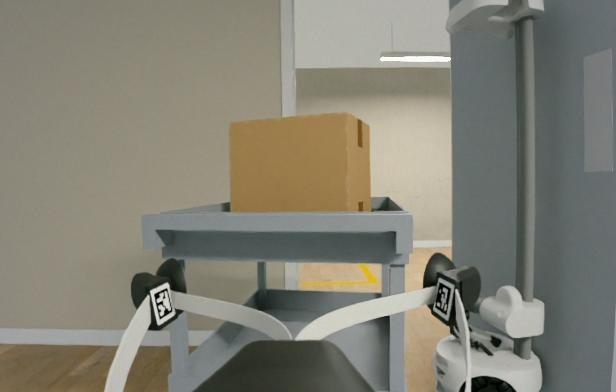

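move --blocking false --r2 '{"base":{"translate_m":0.52}}' --cameras '[]'

wait --seconds 6 --cameras '[]'

move --blocking false --r2 '{"base":{"translate_m":0.35},"contact_limits":{"translate_m":0.7},"pace":"slow"}' --cameras '[]'

wait --seconds 7 --cameras '["r2_head_camera","r2_wrist_camera","r1_head_left_camera"]'

Scene clock: 501.30 s.
move: r2 moving
r1: as last shown
r1.base_tilt: forward=-1.5 right=+1.3
r1.lidar_m: 3.47 0.97 0.95 0.52 0.50 0.92 - 0.31 0.25 - 0.25 0.25
r1.motor_effort: lift_m=+20(20) arm_m=+4(4) wheel_0=+10(11) wheel_1=-3(3) wheel_2=+6(6)
r1.servo_current: wrist_yaw_rad=39(59) wrist_pitch_rad=39(46) wrist_roll_rad=39(52) gripper_m=46(46)
r1.wrist_depth_mm: - 135 - - - - 1430 / - 135 147 - - - - / - 133 175 - - - - / 110 136 223 - - - - / 137 - - - - 1808 1430 / 1255 1229 198 1205 193 1160 1025 / 809 809 768 798 798 831 768
r2.base_odometry: x=-2.071 y=-1.068 heading=-2.954
r2.turned_by_wheels: +0.000
r2.turned_by_imu: +0.000
r2.base_tilt: forward=-0.7 right=+0.0
r2.lidar_m: 0.75 2.29 1.96 1.84 1.91 2.50 3.58 3.66 3.00 2.84 2.93 0.77
r2.base_status: translate_m moving
r2.joint_positions: lift_m=+0.685 arm_m=+0.000 wrist_yaw_rad=-0.002 wrist_pitch_rad=+0.001 wrist_roll_rad=+0.000 gripper_m=+0.141
r2.joint_status: not commanded
r2.measured_speeds: translate_m=+0.122 strafe_m=+0.001 rotate_rad=-0.001 lift_m=+0.000 arm_m=+0.000 wrist_yaw_rad=+0.000 wrist_pitch_rad=+0.000 wrist_roll_rad=+0.000
r2.motor_effort: lift_m=+20(21) arm_m=+4(4) wheel_0=+10(10) wheel_1=+7(7) wheel_2=-13(13)
r2.servo_current: wrist_yaw_rad=52(59) wrist_pitch_rad=39(46) wrist_roll_rad=39(52) gripper_m=46(59)
r2.hand_pose: x=+0.4590 y=-0.0881 z=+0.8627 quat_wxyz=(+1.000, +0.000, +0.001, -0.001) (m; r2's base frame)
r2.wrist_depth_mm: - - - - - 1983 - / - - - - - - - / - - - 854 - - - / - - - 842 - - - / - - - - 1205 - - / - - 197 167 1205 204 - / 1983 1863 891 112 - - -
pictures: none
No camera images: "cameras" was empty.

Scene clock: 504.03 s.
earlier move: r2 done
r1.base_odometry: x=-2.465 y=-0.054 heading=+0.149
r1.turned_by_wheels: +0.000
r1.turned_by_imu: +0.000
r1.base_tilt: forward=-1.6 right=+1.3
r1.lidar_m: 3.51 0.95 0.61 0.56 0.57 1.19 - 0.30 0.25 - 0.25 0.26
r1.base_status: not commanded
r1.joint_positions: lift_m=+0.124 arm_m=+0.000 wrist_yaw_rad=+3.194 wrist_pitch_rad=+0.002 wrist_roll_rad=+0.000 gripper_m=+0.056
r1.joint_status: not commanded
r1.measured_speeds: all 0
r1.motor_effort: lift_m=+20(20) arm_m=+4(4) wheel_0=+10(11) wheel_1=-3(4) wheel_2=+6(6)
r1.servo_current: wrist_yaw_rad=46(72) wrist_pitch_rad=39(52) wrist_roll_rad=52(65) gripper_m=39(52)
r1.hand_pose: x=-0.1217 y=+0.0722 z=+0.3019 quat_wxyz=(-0.026, -0.001, +0.000, +1.000) (m; r1's base frame)
r1.wrist_depth_mm: - 135 - - - - - / - 135 146 - - - - / - 133 175 - - - - / 110 136 222 - - - - / 137 - - - - - 1138 / 1229 1229 198 1205 193 1138 1025 / 820 809 759 798 798 831 798
r2.base_odometry: x=-2.551 y=-1.159 heading=-2.954
r2.turned_by_wheels: +0.000
r2.turned_by_imu: +0.000
r2.base_tilt: forward=-0.7 right=+0.1
r2.lidar_m: 0.54 0.54 1.95 1.87 1.90 2.54 4.12 4.14 2.99 2.83 1.36 0.64
r2.base_status: done
r2.joint_positions: lift_m=+0.685 arm_m=+0.000 wrist_yaw_rad=-0.003 wrist_pitch_rad=+0.001 wrist_roll_rad=+0.000 gripper_m=+0.141
r2.joint_status: not commanded
r2.measured_speeds: all 0
r2.motor_effort: lift_m=+20(21) arm_m=+7(8) wheel_0=+1(12) wheel_1=+3(9) wheel_2=-1(23)
r2.servo_current: wrist_yaw_rad=46(124) wrist_pitch_rad=33(46) wrist_roll_rad=46(65) gripper_m=46(59)
r2.hand_pose: x=+0.4589 y=-0.0882 z=+0.8627 quat_wxyz=(+1.000, +0.000, +0.001, -0.001) (m; r2's base frame)
r2.wrist_depth_mm: - - - - - - - / - - 654 - - - - / - 661 661 654 - - - / - 654 668 654 - - - / 340 353 424 436 410 418 - / - 392 217 442 473 190 - / - 410 - 112 508 1808 946
wait: 2.73 of 6 s (r2 has come to rest)
pictures: none
No camera images: "cameras" was empty.

Scene clock: 504.53 s.
move: r2 moving
r1: as last shown
r1.lidar_m: 3.49 0.95 0.63 0.56 0.55 1.16 - 0.28 0.25 - 0.25 0.25
r1.motor_effort: lift_m=+20(20) arm_m=+4(4) wheel_0=+11(11) wheel_1=-3(3) wheel_2=+6(6)
r1.servo_current: wrist_yaw_rad=59(65) wrist_pitch_rad=39(46) wrist_roll_rad=59(65) gripper_m=39(46)
r1.wrist_depth_mm: - 135 - - - - - / - 135 147 - - - - / - 133 175 - - - - / 110 135 223 - - - - / 137 - - - - - 1160 / 1229 1205 198 1205 193 1138 1025 / 809 809 759 809 798 820 798
r2.base_odometry: x=-2.563 y=-1.161 heading=-2.953
r2.turned_by_wheels: +0.000
r2.turned_by_imu: +0.000
r2.base_tilt: forward=-0.7 right=+0.1
r2.lidar_m: 0.52 0.56 1.99 1.85 1.92 2.56 4.14 4.14 3.00 2.82 1.34 0.61
r2.base_status: translate_m moving
r2.joint_positions: lift_m=+0.685 arm_m=+0.000 wrist_yaw_rad=-0.003 wrist_pitch_rad=+0.001 wrist_roll_rad=+0.000 gripper_m=+0.141
r2.joint_status: not commanded
r2.measured_speeds: translate_m=+0.049 strafe_m=+0.000 rotate_rad=+0.003 lift_m=+0.000 arm_m=+0.000 wrist_yaw_rad=+0.000 wrist_pitch_rad=+0.000 wrist_roll_rad=+0.000
r2.motor_effort: lift_m=+20(20) arm_m=+7(7) wheel_0=+5(8) wheel_1=+6(6) wheel_2=-9(10)
r2.servo_current: wrist_yaw_rad=46(65) wrist_pitch_rad=46(46) wrist_roll_rad=52(59) gripper_m=46(59)
r2.contact_limits: translate_m 0.7
r2.hand_pose: x=+0.4589 y=-0.0882 z=+0.8627 quat_wxyz=(+1.000, +0.000, +0.001, -0.001) (m; r2's base frame)
r2.wrist_depth_mm: - - - - - - - / - - 647 - - - - / - 647 647 647 - - - / - 654 661 647 - - - / 330 349 368 433 404 415 - / 362 394 217 436 466 189 - / - 410 - 112 508 1756 960
pictures: none
No camera images: "cameras" was empty.

Scene clock: 508.80 s.
earlier move: r2 done
r1.base_odometry: x=-2.465 y=-0.054 heading=+0.149
r1.turned_by_wheels: +0.000
r1.turned_by_imu: +0.000
r1.base_tilt: forward=-1.6 right=+1.3
r1.lidar_m: 3.48 0.95 0.61 0.54 0.57 1.02 - 0.30 0.25 - 0.25 0.25
r1.base_status: not commanded
r1.joint_positions: lift_m=+0.124 arm_m=+0.000 wrist_yaw_rad=+3.194 wrist_pitch_rad=+0.002 wrist_roll_rad=+0.000 gripper_m=+0.056
r1.joint_status: not commanded
r1.measured_speeds: all 0
r1.motor_effort: lift_m=+20(20) arm_m=+4(4) wheel_0=+10(11) wheel_1=-3(4) wheel_2=+6(6)
r1.servo_current: wrist_yaw_rad=39(72) wrist_pitch_rad=39(52) wrist_roll_rad=33(72) gripper_m=39(52)
r1.hand_pose: x=-0.1217 y=+0.0722 z=+0.3019 quat_wxyz=(-0.026, -0.001, +0.000, +1.000) (m; r1's base frame)
r1.wrist_depth_mm: - 135 - - - - - / - 135 147 - - - - / - 133 175 - - - - / 110 136 223 - - - - / 137 - - - - - - / 1229 1255 198 1205 193 1160 1025 / 809 809 759 809 798 820 798
r2.base_odometry: x=-2.894 y=-1.224 heading=-2.954
r2.turned_by_wheels: +0.000
r2.turned_by_imu: +0.004
r2.base_tilt: forward=-0.7 right=+0.1
r2.lidar_m: 0.40 0.41 1.92 1.87 1.92 2.58 - 4.18 2.97 2.83 0.93 0.53
r2.base_status: done
r2.joint_positions: lift_m=+0.685 arm_m=+0.000 wrist_yaw_rad=-0.003 wrist_pitch_rad=+0.001 wrist_roll_rad=+0.000 gripper_m=+0.141
r2.joint_status: not commanded
r2.measured_speeds: all 0
r2.motor_effort: lift_m=+20(20) arm_m=+7(8) wheel_0=+4(11) wheel_1=+4(12) wheel_2=-7(19)
r2.servo_current: wrist_yaw_rad=39(65) wrist_pitch_rad=39(46) wrist_roll_rad=39(65) gripper_m=46(59)
r2.contact_limits: translate_m 0.7
r2.hand_pose: x=+0.4589 y=-0.0882 z=+0.8627 quat_wxyz=(+1.000, +0.000, +0.001, -0.001) (m; r2's base frame)
r2.wrist_depth_mm: - - - - - - - / - 500 535 - - - - / 500 512 535 - - - - / 504 517 535 - - - - / 281 298 310 291 325 - - / 226 229 270 345 377 - - / 273 287 - 112 - 1808 -
wait: 4.27 of 7 s (r2 has come to rest)
pictures: r1_head_left_camera, r2_head_camera, r2_wrist_camera
Images, in order (width x height): r1_head_left_camera 420x672, r2_head_camera 420x560, r2_wrist_camera 616x392.

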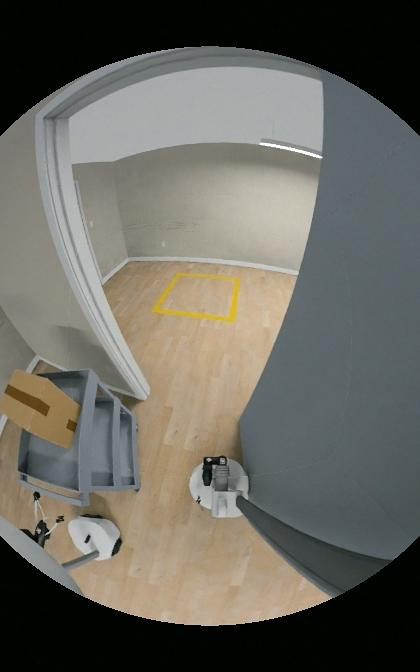

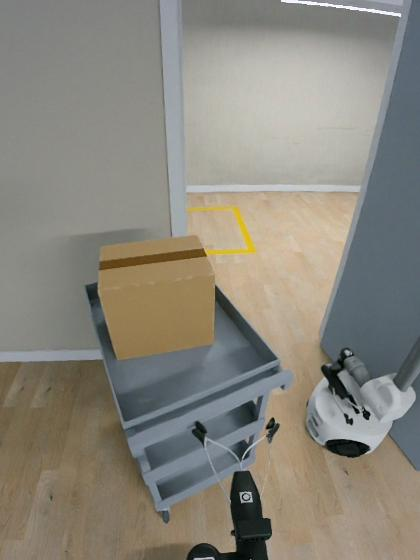

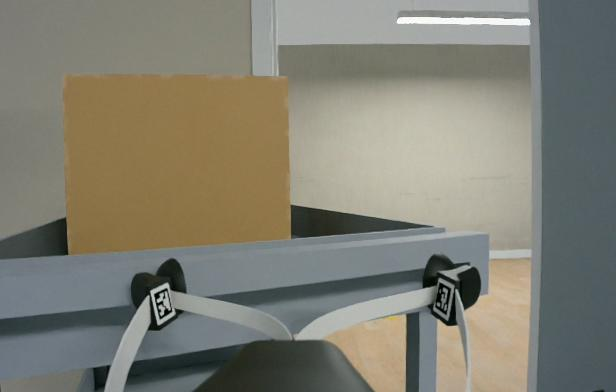

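move --blocking false --r2 '{"base":{"translate_m":-0.35}}' --cameras '[]'

wait --seconds 5 --cameras '[]'

move --blocking false --r2 '{"base":{"strafe_m":1.03},"joints":{"lift_m":0.66}}' --cameras '[]'

wait --seconds 2 --cameras '[]'

wait --seconds 5 --cameras '["r2_head_camera","r2_head_right_camera"]'

Scene clock: 535.83 s.
move: r2 moving
r1: as last shown
r1.base_tilt: forward=-1.5 right=+1.3
r1.lidar_m: 3.49 0.97 0.61 0.54 0.55 1.02 - 0.30 0.25 - 0.25 0.25
r1.motor_effort: lift_m=+20(20) arm_m=+4(4) wheel_0=+11(11) wheel_1=-3(4) wheel_2=+6(6)
r1.servo_current: wrist_yaw_rad=39(65) wrist_pitch_rad=39(46) wrist_roll_rad=52(65) gripper_m=39(46)
r1.wrist_depth_mm: - 135 - - - - - / - 135 147 - - - - / - 133 175 - - - - / 110 136 223 - - - - / 137 - - - - - - / 1255 1229 198 1182 193 1160 1025 / 820 820 759 798 788 820 809
r2.base_odometry: x=-2.864 y=-1.219 heading=-2.954
r2.turned_by_wheels: +0.000
r2.turned_by_imu: +0.000
r2.base_tilt: forward=-0.7 right=+0.1
r2.lidar_m: 0.46 0.42 1.95 1.87 1.94 2.58 - 4.23 2.98 2.83 0.91 0.58
r2.base_status: translate_m moving
r2.joint_positions: lift_m=+0.685 arm_m=+0.000 wrist_yaw_rad=-0.003 wrist_pitch_rad=+0.001 wrist_roll_rad=+0.000 gripper_m=+0.141
r2.joint_status: not commanded
r2.measured_speeds: translate_m=-0.120 strafe_m=+0.000 rotate_rad=-0.006 lift_m=+0.000 arm_m=+0.000 wrist_yaw_rad=+0.000 wrist_pitch_rad=+0.000 wrist_roll_rad=+0.000
r2.motor_effort: lift_m=+20(20) arm_m=+7(7) wheel_0=-7(8) wheel_1=-7(8) wheel_2=+12(12)
r2.servo_current: wrist_yaw_rad=52(52) wrist_pitch_rad=39(46) wrist_roll_rad=46(52) gripper_m=52(59)
r2.hand_pose: x=+0.4589 y=-0.0882 z=+0.8627 quat_wxyz=(+1.000, +0.000, +0.001, -0.001) (m; r2's base frame)
r2.wrist_depth_mm: - - - - - - - / - 530 554 - - - 1281 / - 535 559 - - - 1336 / - 535 559 - - - 1308 / 250 319 293 319 353 387 1336 / 285 254 332 370 404 - - / 294 306 - 112 - 1921 -
pictures: none
No camera images: "cameras" was empty.

Scene clock: 538.00 s.
earlier move: r2 done
r1.base_odometry: x=-2.465 y=-0.054 heading=+0.149
r1.turned_by_wheels: +0.000
r1.turned_by_imu: +0.000
r1.base_tilt: forward=-1.6 right=+1.2
r1.lidar_m: 3.47 0.97 0.63 0.53 0.52 1.15 - 0.33 0.25 - 0.25 0.25
r1.base_status: not commanded
r1.joint_positions: lift_m=+0.124 arm_m=+0.000 wrist_yaw_rad=+3.194 wrist_pitch_rad=+0.002 wrist_roll_rad=+0.000 gripper_m=+0.056
r1.joint_status: not commanded
r1.measured_speeds: all 0
r1.motor_effort: lift_m=+19(20) arm_m=+4(4) wheel_0=+10(11) wheel_1=-3(4) wheel_2=+6(6)
r1.servo_current: wrist_yaw_rad=59(78) wrist_pitch_rad=46(52) wrist_roll_rad=59(65) gripper_m=39(52)
r1.hand_pose: x=-0.1217 y=+0.0722 z=+0.3019 quat_wxyz=(-0.026, -0.001, +0.000, +1.000) (m; r1's base frame)
r1.wrist_depth_mm: - 135 - - - - - / - 135 147 - - - - / - 133 175 - - - - / 110 136 223 - - - - / 137 - - - - - 1138 / 1229 1229 198 1205 192 1160 1042 / 809 809 768 798 798 831 809
r2.base_odometry: x=-2.551 y=-1.159 heading=-2.954
r2.turned_by_wheels: +0.000
r2.turned_by_imu: +0.000
r2.base_tilt: forward=-0.7 right=+0.1
r2.lidar_m: 0.76 1.05 1.93 1.86 1.92 2.57 4.15 4.16 2.99 2.83 1.36 0.96
r2.base_status: done
r2.joint_positions: lift_m=+0.685 arm_m=+0.000 wrist_yaw_rad=-0.003 wrist_pitch_rad=+0.001 wrist_roll_rad=+0.000 gripper_m=+0.141
r2.joint_status: not commanded
r2.measured_speeds: all 0
r2.motor_effort: lift_m=+20(20) arm_m=+7(7) wheel_0=-3(12) wheel_1=-3(10) wheel_2=+3(13)
r2.servo_current: wrist_yaw_rad=46(59) wrist_pitch_rad=46(46) wrist_roll_rad=39(59) gripper_m=46(59)
r2.hand_pose: x=+0.4589 y=-0.0882 z=+0.8627 quat_wxyz=(+1.000, +0.000, +0.001, -0.001) (m; r2's base frame)
r2.wrist_depth_mm: - - - - - - - / - - - - - - - / - - 866 - - - - / - - 878 - - - - / - 539 - - - - - / - 202 186 166 - 205 - / - - - 112 1983 1808 946
wait: 2.17 of 5 s (r2 has come to rest)
pictures: none
No camera images: "cameras" was empty.

Scene clock: 538.50 s.
move: r2 moving
r1: as last shown
r1.base_tilt: forward=-1.6 right=+1.3
r1.lidar_m: 3.49 0.95 0.63 0.55 0.55 1.22 - 0.32 0.25 - 0.25 0.25
r1.motor_effort: lift_m=+20(20) arm_m=+4(4) wheel_0=+10(11) wheel_1=-3(3) wheel_2=+6(6)
r1.servo_current: wrist_yaw_rad=46(65) wrist_pitch_rad=46(46) wrist_roll_rad=46(59) gripper_m=39(46)
r1.wrist_depth_mm: - 135 - - - - - / - 135 147 - - - - / - 133 175 - - - - / 110 136 223 - - - - / 137 - - - - - 1205 / 1229 1229 198 1205 193 1160 1060 / 809 831 759 788 798 820 809
r2.base_odometry: x=-2.544 y=-1.195 heading=-2.954
r2.turned_by_wheels: +0.000
r2.turned_by_imu: +0.000
r2.base_tilt: forward=-0.7 right=+0.1
r2.lidar_m: 0.73 1.25 1.95 1.83 1.88 2.53 4.13 4.16 2.99 2.83 1.40 0.92
r2.base_status: strafe_m moving
r2.joint_positions: lift_m=+0.661 arm_m=+0.000 wrist_yaw_rad=-0.003 wrist_pitch_rad=+0.001 wrist_roll_rad=+0.000 gripper_m=+0.141
r2.joint_status: lift_m moving
r2.measured_speeds: translate_m=+0.001 strafe_m=+0.140 rotate_rad=-0.006 lift_m=-0.027 arm_m=+0.000 wrist_yaw_rad=+0.000 wrist_pitch_rad=+0.000 wrist_roll_rad=+0.000
r2.motor_effort: lift_m=+11(20) arm_m=+7(8) wheel_0=-7(10) wheel_1=+10(12) wheel_2=+0(3)
r2.servo_current: wrist_yaw_rad=46(65) wrist_pitch_rad=39(46) wrist_roll_rad=52(65) gripper_m=46(59)
r2.hand_pose: x=+0.4589 y=-0.0882 z=+0.8391 quat_wxyz=(+1.000, +0.000, +0.001, -0.001) (m; r2's base frame)
r2.wrist_depth_mm: - - - - - - - / - - - - - - - / - - 866 904 - - - / - - 866 904 - - - / - - - - - - - / - 201 187 161 - 204 - / - - - 112 1921 1808 1025
pictures: none
No camera images: "cameras" was empty.

Scene clock: 540.50 s.
earlier move: r2 moving
r1.base_odometry: x=-2.465 y=-0.054 heading=+0.149
r1.turned_by_wheels: +0.000
r1.turned_by_imu: +0.000
r1.base_tilt: forward=-1.6 right=+1.2
r1.lidar_m: 3.48 0.98 0.63 0.55 0.54 4.55 - 0.31 0.25 - 0.25 0.25
r1.base_status: not commanded
r1.joint_positions: lift_m=+0.124 arm_m=+0.000 wrist_yaw_rad=+3.194 wrist_pitch_rad=+0.002 wrist_roll_rad=+0.000 gripper_m=+0.056
r1.joint_status: not commanded
r1.measured_speeds: all 0
r1.motor_effort: lift_m=+19(20) arm_m=+4(4) wheel_0=+11(11) wheel_1=-3(3) wheel_2=+6(6)
r1.servo_current: wrist_yaw_rad=46(72) wrist_pitch_rad=46(46) wrist_roll_rad=46(65) gripper_m=39(46)
r1.hand_pose: x=-0.1217 y=+0.0722 z=+0.3019 quat_wxyz=(-0.026, -0.001, +0.000, +1.000) (m; r1's base frame)
r1.wrist_depth_mm: - 135 - - - - - / - 135 147 - - - - / - 133 175 - - - - / 110 136 224 - - - - / 137 - - - - - - / 1229 1255 198 1205 192 1138 1118 / 820 809 768 798 788 831 798
r2.base_odometry: x=-2.440 y=-1.744 heading=-2.954
r2.turned_by_wheels: +0.000
r2.turned_by_imu: +0.001
r2.base_tilt: forward=-0.7 right=+0.1
r2.lidar_m: 1.12 1.75 1.31 1.28 1.33 1.76 4.17 4.18 3.59 3.41 1.59 0.83
r2.base_status: strafe_m moving
r2.joint_positions: lift_m=+0.660 arm_m=+0.000 wrist_yaw_rad=-0.003 wrist_pitch_rad=+0.001 wrist_roll_rad=+0.000 gripper_m=+0.141
r2.joint_status: all done
r2.measured_speeds: translate_m=+0.000 strafe_m=+0.300 rotate_rad=+0.000 lift_m=+0.000 arm_m=+0.000 wrist_yaw_rad=+0.000 wrist_pitch_rad=+0.000 wrist_roll_rad=+0.000
r2.motor_effort: lift_m=+14(20) arm_m=+7(8) wheel_0=-5(12) wheel_1=+7(13) wheel_2=+1(3)
r2.servo_current: wrist_yaw_rad=52(65) wrist_pitch_rad=46(52) wrist_roll_rad=33(65) gripper_m=52(59)
r2.hand_pose: x=+0.4589 y=-0.0882 z=+0.8382 quat_wxyz=(+1.000, +0.000, +0.001, -0.001) (m; r2's base frame)
r2.wrist_depth_mm: - - - - - - - / - - - - 1537 - - / - - - - 904 854 - / - - - - 904 854 - / - - - - - 683 - / - 202 187 158 199 190 - / - - - 112 - - -
wait: 2.00 s; no rest
pictures: none
No camera images: "cameras" was empty.

Scene clock: 542.77 s.
earlier move: r2 done
r1.base_odometry: x=-2.465 y=-0.054 heading=+0.149
r1.turned_by_wheels: +0.000
r1.turned_by_imu: +0.000
r1.base_tilt: forward=-1.6 right=+1.3
r1.lidar_m: 3.49 0.95 0.60 0.54 0.57 4.57 - 0.29 0.25 - 0.25 0.25
r1.base_status: not commanded
r1.joint_positions: lift_m=+0.124 arm_m=+0.000 wrist_yaw_rad=+3.194 wrist_pitch_rad=+0.002 wrist_roll_rad=+0.000 gripper_m=+0.056
r1.joint_status: not commanded
r1.measured_speeds: all 0
r1.motor_effort: lift_m=+19(20) arm_m=+4(4) wheel_0=+10(11) wheel_1=-3(3) wheel_2=+6(6)
r1.servo_current: wrist_yaw_rad=39(72) wrist_pitch_rad=39(52) wrist_roll_rad=39(72) gripper_m=39(46)
r1.hand_pose: x=-0.1217 y=+0.0722 z=+0.3019 quat_wxyz=(-0.026, -0.001, +0.000, +1.000) (m; r1's base frame)
r1.wrist_depth_mm: - 135 - - - - - / - 135 147 - - - - / - 133 175 - - - - / 110 136 224 - - - - / 137 - - - - - - / 1229 1255 198 1205 192 1160 1118 / 809 809 759 798 788 820 809
r2.base_odometry: x=-2.358 y=-2.171 heading=-2.954
r2.turned_by_wheels: +0.000
r2.turned_by_imu: +0.000
r2.base_tilt: forward=-0.7 right=+0.1
r2.lidar_m: 1.68 1.23 0.87 0.83 0.87 1.17 3.00 4.21 4.05 3.85 1.14 1.16
r2.base_status: done
r2.joint_positions: lift_m=+0.660 arm_m=+0.000 wrist_yaw_rad=-0.003 wrist_pitch_rad=+0.001 wrist_roll_rad=+0.000 gripper_m=+0.141
r2.joint_status: all done
r2.measured_speeds: all 0
r2.motor_effort: lift_m=+14(20) arm_m=+7(8) wheel_0=-1(12) wheel_1=+1(13) wheel_2=+0(3)
r2.servo_current: wrist_yaw_rad=46(65) wrist_pitch_rad=33(52) wrist_roll_rad=39(65) gripper_m=52(59)
r2.hand_pose: x=+0.4589 y=-0.0882 z=+0.8382 quat_wxyz=(+1.000, +0.000, +0.001, -0.001) (m; r2's base frame)
r2.wrist_depth_mm: - - - - - - - / 1464 - - - - - - / 1499 - - - - - 976 / - - - - - - 931 / 1537 - - - - - - / 1537 198 186 158 - 187 - / - - - 112 - - 1308
wait: 2.27 of 5 s (r2 has come to rest)
pictures: r2_head_camera, r2_head_right_camera
Images, in order (width x height): r2_head_camera 420x560, r2_head_right_camera 420x672.

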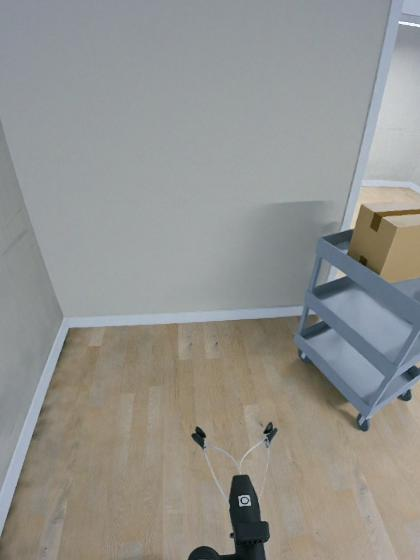

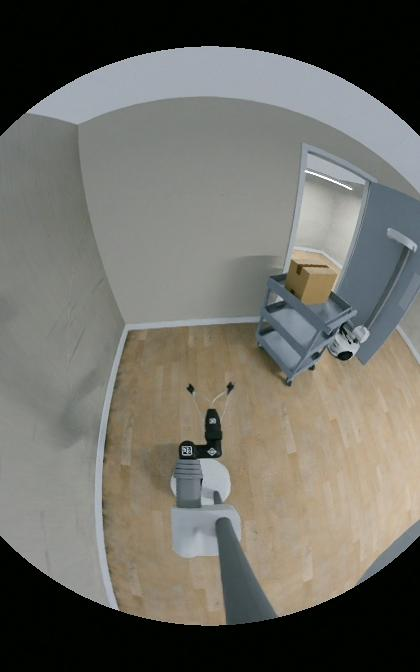

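move --blocking false --r2 '{"base":{"translate_m":1.1}}' --cameras '[]'

wait --seconds 8 --cameras '[]'

move --blocking false --r2 '{"base":{"rotate_rad":-1.25}}' --cameras '[]'

wait --seconds 6 --cameras '["r2_head_camera","r2_wrist_camera","r1_head_left_camera"]'

Scene clock: 550.67 s.
move: r2 moving
r1: as last shown
r1.base_tilt: forward=-1.6 right=+1.2
r1.lidar_m: 3.49 0.96 0.65 0.54 0.56 4.56 - 0.32 0.25 - 0.25 0.25
r1.motor_effort: lift_m=+20(20) arm_m=+4(4) wheel_0=+10(11) wheel_1=-3(3) wheel_2=+6(6)
r1.servo_current: wrist_yaw_rad=65(65) wrist_pitch_rad=46(46) wrist_roll_rad=46(59) gripper_m=39(46)
r1.wrist_depth_mm: - 135 - - - - - / - 135 146 - - - - / - 133 175 - - - - / 110 136 224 - - - - / 137 - - - - - - / 1229 1229 198 1205 193 1138 1138 / 809 809 759 798 788 820 798
r2.base_odometry: x=-2.389 y=-2.177 heading=-2.954
r2.turned_by_wheels: +0.000
r2.turned_by_imu: +0.000
r2.base_tilt: forward=-0.7 right=+0.1
r2.lidar_m: 1.64 1.28 0.91 0.83 0.88 1.18 3.05 4.25 4.04 3.85 1.09 1.16
r2.base_status: translate_m moving
r2.joint_positions: lift_m=+0.660 arm_m=+0.000 wrist_yaw_rad=-0.003 wrist_pitch_rad=+0.001 wrist_roll_rad=+0.000 gripper_m=+0.141
r2.joint_status: not commanded
r2.measured_speeds: translate_m=+0.121 strafe_m=-0.001 rotate_rad=+0.001 lift_m=+0.000 arm_m=+0.000 wrist_yaw_rad=+0.000 wrist_pitch_rad=+0.000 wrist_roll_rad=+0.000
r2.motor_effort: lift_m=+14(14) arm_m=+7(7) wheel_0=+7(11) wheel_1=+8(9) wheel_2=-13(13)
r2.servo_current: wrist_yaw_rad=52(52) wrist_pitch_rad=46(46) wrist_roll_rad=46(59) gripper_m=46(59)
r2.hand_pose: x=+0.4589 y=-0.0882 z=+0.8382 quat_wxyz=(+1.000, +0.000, +0.001, -0.001) (m; r2's base frame)
r2.wrist_depth_mm: - - - - - - - / 1464 - - - - - - / 1464 - - - - - 960 / 1499 - - - - - 931 / 1464 - - - - - - / 1537 200 187 158 - 188 - / - - - 112 - - 1281
pictures: none
No camera images: "cameras" was empty.

Scene clock: 555.33 s.
earlier move: r2 done
r1.base_odometry: x=-2.465 y=-0.054 heading=+0.149
r1.turned_by_wheels: +0.000
r1.turned_by_imu: +0.000
r1.base_tilt: forward=-1.6 right=+1.3
r1.lidar_m: 3.50 0.96 0.61 0.54 0.57 4.55 - 0.34 0.25 - 0.25 0.25
r1.base_status: not commanded
r1.joint_positions: lift_m=+0.124 arm_m=+0.000 wrist_yaw_rad=+3.194 wrist_pitch_rad=+0.002 wrist_roll_rad=+0.000 gripper_m=+0.056
r1.joint_status: not commanded
r1.measured_speeds: all 0
r1.motor_effort: lift_m=+20(20) arm_m=+4(4) wheel_0=+10(11) wheel_1=-3(3) wheel_2=+6(6)
r1.servo_current: wrist_yaw_rad=39(72) wrist_pitch_rad=39(52) wrist_roll_rad=59(72) gripper_m=39(52)
r1.hand_pose: x=-0.1217 y=+0.0722 z=+0.3019 quat_wxyz=(-0.026, -0.001, +0.000, +1.000) (m; r1's base frame)
r1.wrist_depth_mm: - 135 - - - - - / - 135 147 - - - - / - 133 175 - - - - / 110 136 223 - - - - / 137 - - - - - - / 1229 1229 198 1205 193 1160 1118 / 809 820 759 798 798 820 798
r2.base_odometry: x=-3.439 y=-2.376 heading=-2.954
r2.turned_by_wheels: +0.000
r2.turned_by_imu: +0.002
r2.base_tilt: forward=-0.7 right=+0.1
r2.lidar_m: 0.57 0.59 0.82 0.87 0.93 1.23 3.21 5.42 0.82 0.63 0.62 0.63
r2.base_status: done
r2.joint_positions: lift_m=+0.660 arm_m=+0.000 wrist_yaw_rad=-0.003 wrist_pitch_rad=+0.001 wrist_roll_rad=+0.000 gripper_m=+0.141
r2.joint_status: not commanded
r2.measured_speeds: all 0
r2.motor_effort: lift_m=+14(14) arm_m=+7(8) wheel_0=+1(12) wheel_1=+2(10) wheel_2=-1(14)
r2.servo_current: wrist_yaw_rad=52(65) wrist_pitch_rad=46(52) wrist_roll_rad=39(59) gripper_m=52(59)
r2.hand_pose: x=+0.4589 y=-0.0882 z=+0.8382 quat_wxyz=(+1.000, +0.000, +0.001, -0.001) (m; r2's base frame)
r2.wrist_depth_mm: 394 392 392 394 392 394 394 / 394 394 392 394 397 397 399 / 399 399 399 399 397 399 399 / 397 399 399 397 399 402 404 / 399 402 402 404 402 404 399 / 404 404 404 402 402 402 404 / 407 407 404 112 404 407 407
wait: 4.67 of 8 s (r2 has come to rest)
pictures: none
No camera images: "cameras" was empty.

Scene clock: 555.83 s.
move: r2 moving
r1: as last shown
r1.lidar_m: 3.50 0.96 0.62 0.55 0.54 4.56 - 0.28 0.25 - 0.25 0.25
r1.servo_current: wrist_yaw_rad=39(59) wrist_pitch_rad=39(46) wrist_roll_rad=65(65) gripper_m=46(46)
r1.wrist_depth_mm: - 135 - - - - - / - 135 147 - - - - / - 132 175 - - - - / 110 136 223 - - - - / 137 - - - - - - / 1229 1205 198 1205 193 1160 1118 / 809 809 759 809 798 820 809
r2.base_odometry: x=-3.439 y=-2.376 heading=+3.077
r2.turned_by_wheels: -0.252
r2.turned_by_imu: -0.245
r2.base_tilt: forward=-0.7 right=+0.1
r2.lidar_m: 0.59 0.57 0.70 0.88 0.87 1.02 1.73 5.16 4.50 0.68 0.59 0.71
r2.base_status: rotate_rad moving
r2.joint_positions: lift_m=+0.660 arm_m=+0.000 wrist_yaw_rad=-0.003 wrist_pitch_rad=+0.001 wrist_roll_rad=+0.000 gripper_m=+0.141
r2.joint_status: not commanded
r2.measured_speeds: translate_m=+0.001 strafe_m=+0.002 rotate_rad=-0.978 lift_m=+0.000 arm_m=+0.000 wrist_yaw_rad=+0.002 wrist_pitch_rad=+0.000 wrist_roll_rad=+0.000
r2.motor_effort: lift_m=+14(14) arm_m=+7(7) wheel_0=+8(9) wheel_1=+8(10) wheel_2=+11(11)
r2.servo_current: wrist_yaw_rad=52(52) wrist_pitch_rad=39(46) wrist_roll_rad=46(52) gripper_m=59(59)
r2.hand_pose: x=+0.4589 y=-0.0882 z=+0.8382 quat_wxyz=(+1.000, +0.000, +0.001, -0.001) (m; r2's base frame)
r2.wrist_depth_mm: 373 392 413 - - - - / 373 394 415 - - - - / 377 397 415 - - - - / 379 399 418 - - - - / 379 397 415 - - - - / 379 392 196 158 - 183 - / 382 402 421 112 - - -
pictures: none
No camera images: "cameras" was empty.

Scene clock: 557.20 s.
earlier move: r2 done
r1.base_odometry: x=-2.465 y=-0.054 heading=+0.149
r1.turned_by_wheels: +0.000
r1.turned_by_imu: +0.000
r1.base_tilt: forward=-1.6 right=+1.3
r1.lidar_m: 3.50 0.96 0.63 0.54 0.55 4.57 - 0.31 0.25 - 0.25 0.26
r1.base_status: not commanded
r1.joint_positions: lift_m=+0.124 arm_m=+0.000 wrist_yaw_rad=+3.194 wrist_pitch_rad=+0.002 wrist_roll_rad=+0.000 gripper_m=+0.056
r1.joint_status: not commanded
r1.measured_speeds: all 0
r1.motor_effort: lift_m=+19(20) arm_m=+4(4) wheel_0=+10(11) wheel_1=-3(3) wheel_2=+6(6)
r1.servo_current: wrist_yaw_rad=59(65) wrist_pitch_rad=46(52) wrist_roll_rad=59(65) gripper_m=39(46)
r1.hand_pose: x=-0.1217 y=+0.0722 z=+0.3019 quat_wxyz=(-0.026, -0.001, +0.000, +1.000) (m; r1's base frame)
r1.wrist_depth_mm: - 135 - - - - - / - 135 147 - - - - / - 133 175 - - - - / 110 136 224 - - - - / 137 - - - - - - / 1229 1229 198 1205 193 1160 1118 / 809 820 750 798 798 820 798
r2.base_odometry: x=-3.439 y=-2.376 heading=+2.080
r2.turned_by_wheels: -0.997
r2.turned_by_imu: -0.970
r2.base_tilt: forward=-0.7 right=+0.1
r2.lidar_m: 0.61 0.69 0.57 0.59 0.75 0.88 0.88 1.09 1.92 5.18 4.34 0.67
r2.base_status: done
r2.joint_positions: lift_m=+0.660 arm_m=+0.000 wrist_yaw_rad=-0.003 wrist_pitch_rad=+0.001 wrist_roll_rad=+0.000 gripper_m=+0.141
r2.joint_status: not commanded
r2.measured_speeds: all 0
r2.motor_effort: lift_m=+15(15) arm_m=+7(7) wheel_0=+4(10) wheel_1=+4(11) wheel_2=+4(11)
r2.servo_current: wrist_yaw_rad=52(52) wrist_pitch_rad=39(46) wrist_roll_rad=52(52) gripper_m=52(59)
r2.hand_pose: x=+0.4589 y=-0.0881 z=+0.8381 quat_wxyz=(+1.000, +0.000, +0.001, -0.001) (m; r2's base frame)
r2.wrist_depth_mm: - - - 1756 492 - - / - - - 508 488 - - / - - - 512 492 - - / - - - 508 492 452 - / - 917 436 436 442 452 455 / - 202 197 161 200 205 - / - 904 442 112 - - 1863
wait: 1.37 of 6 s (r2 has come to rest)
pictures: r1_head_left_camera, r2_head_camera, r2_wrist_camera
Images, in order (width x height): r1_head_left_camera 420x672, r2_head_camera 420x560, r2_wrist_camera 616x392.

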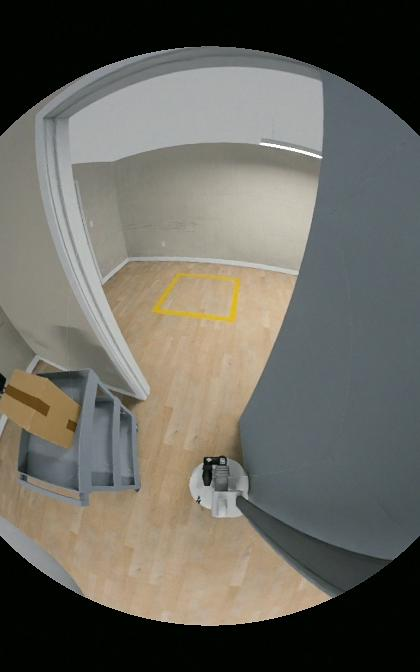

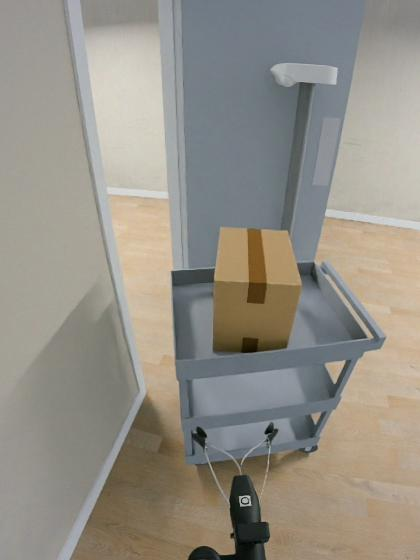

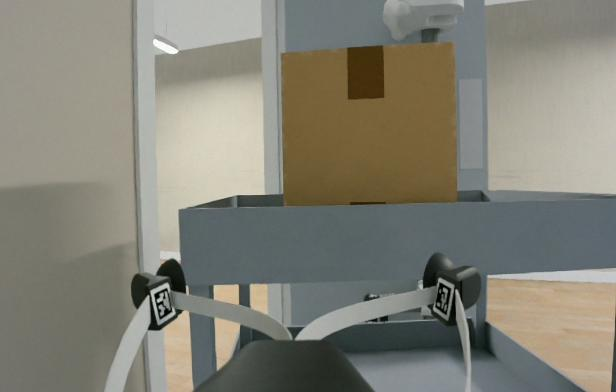

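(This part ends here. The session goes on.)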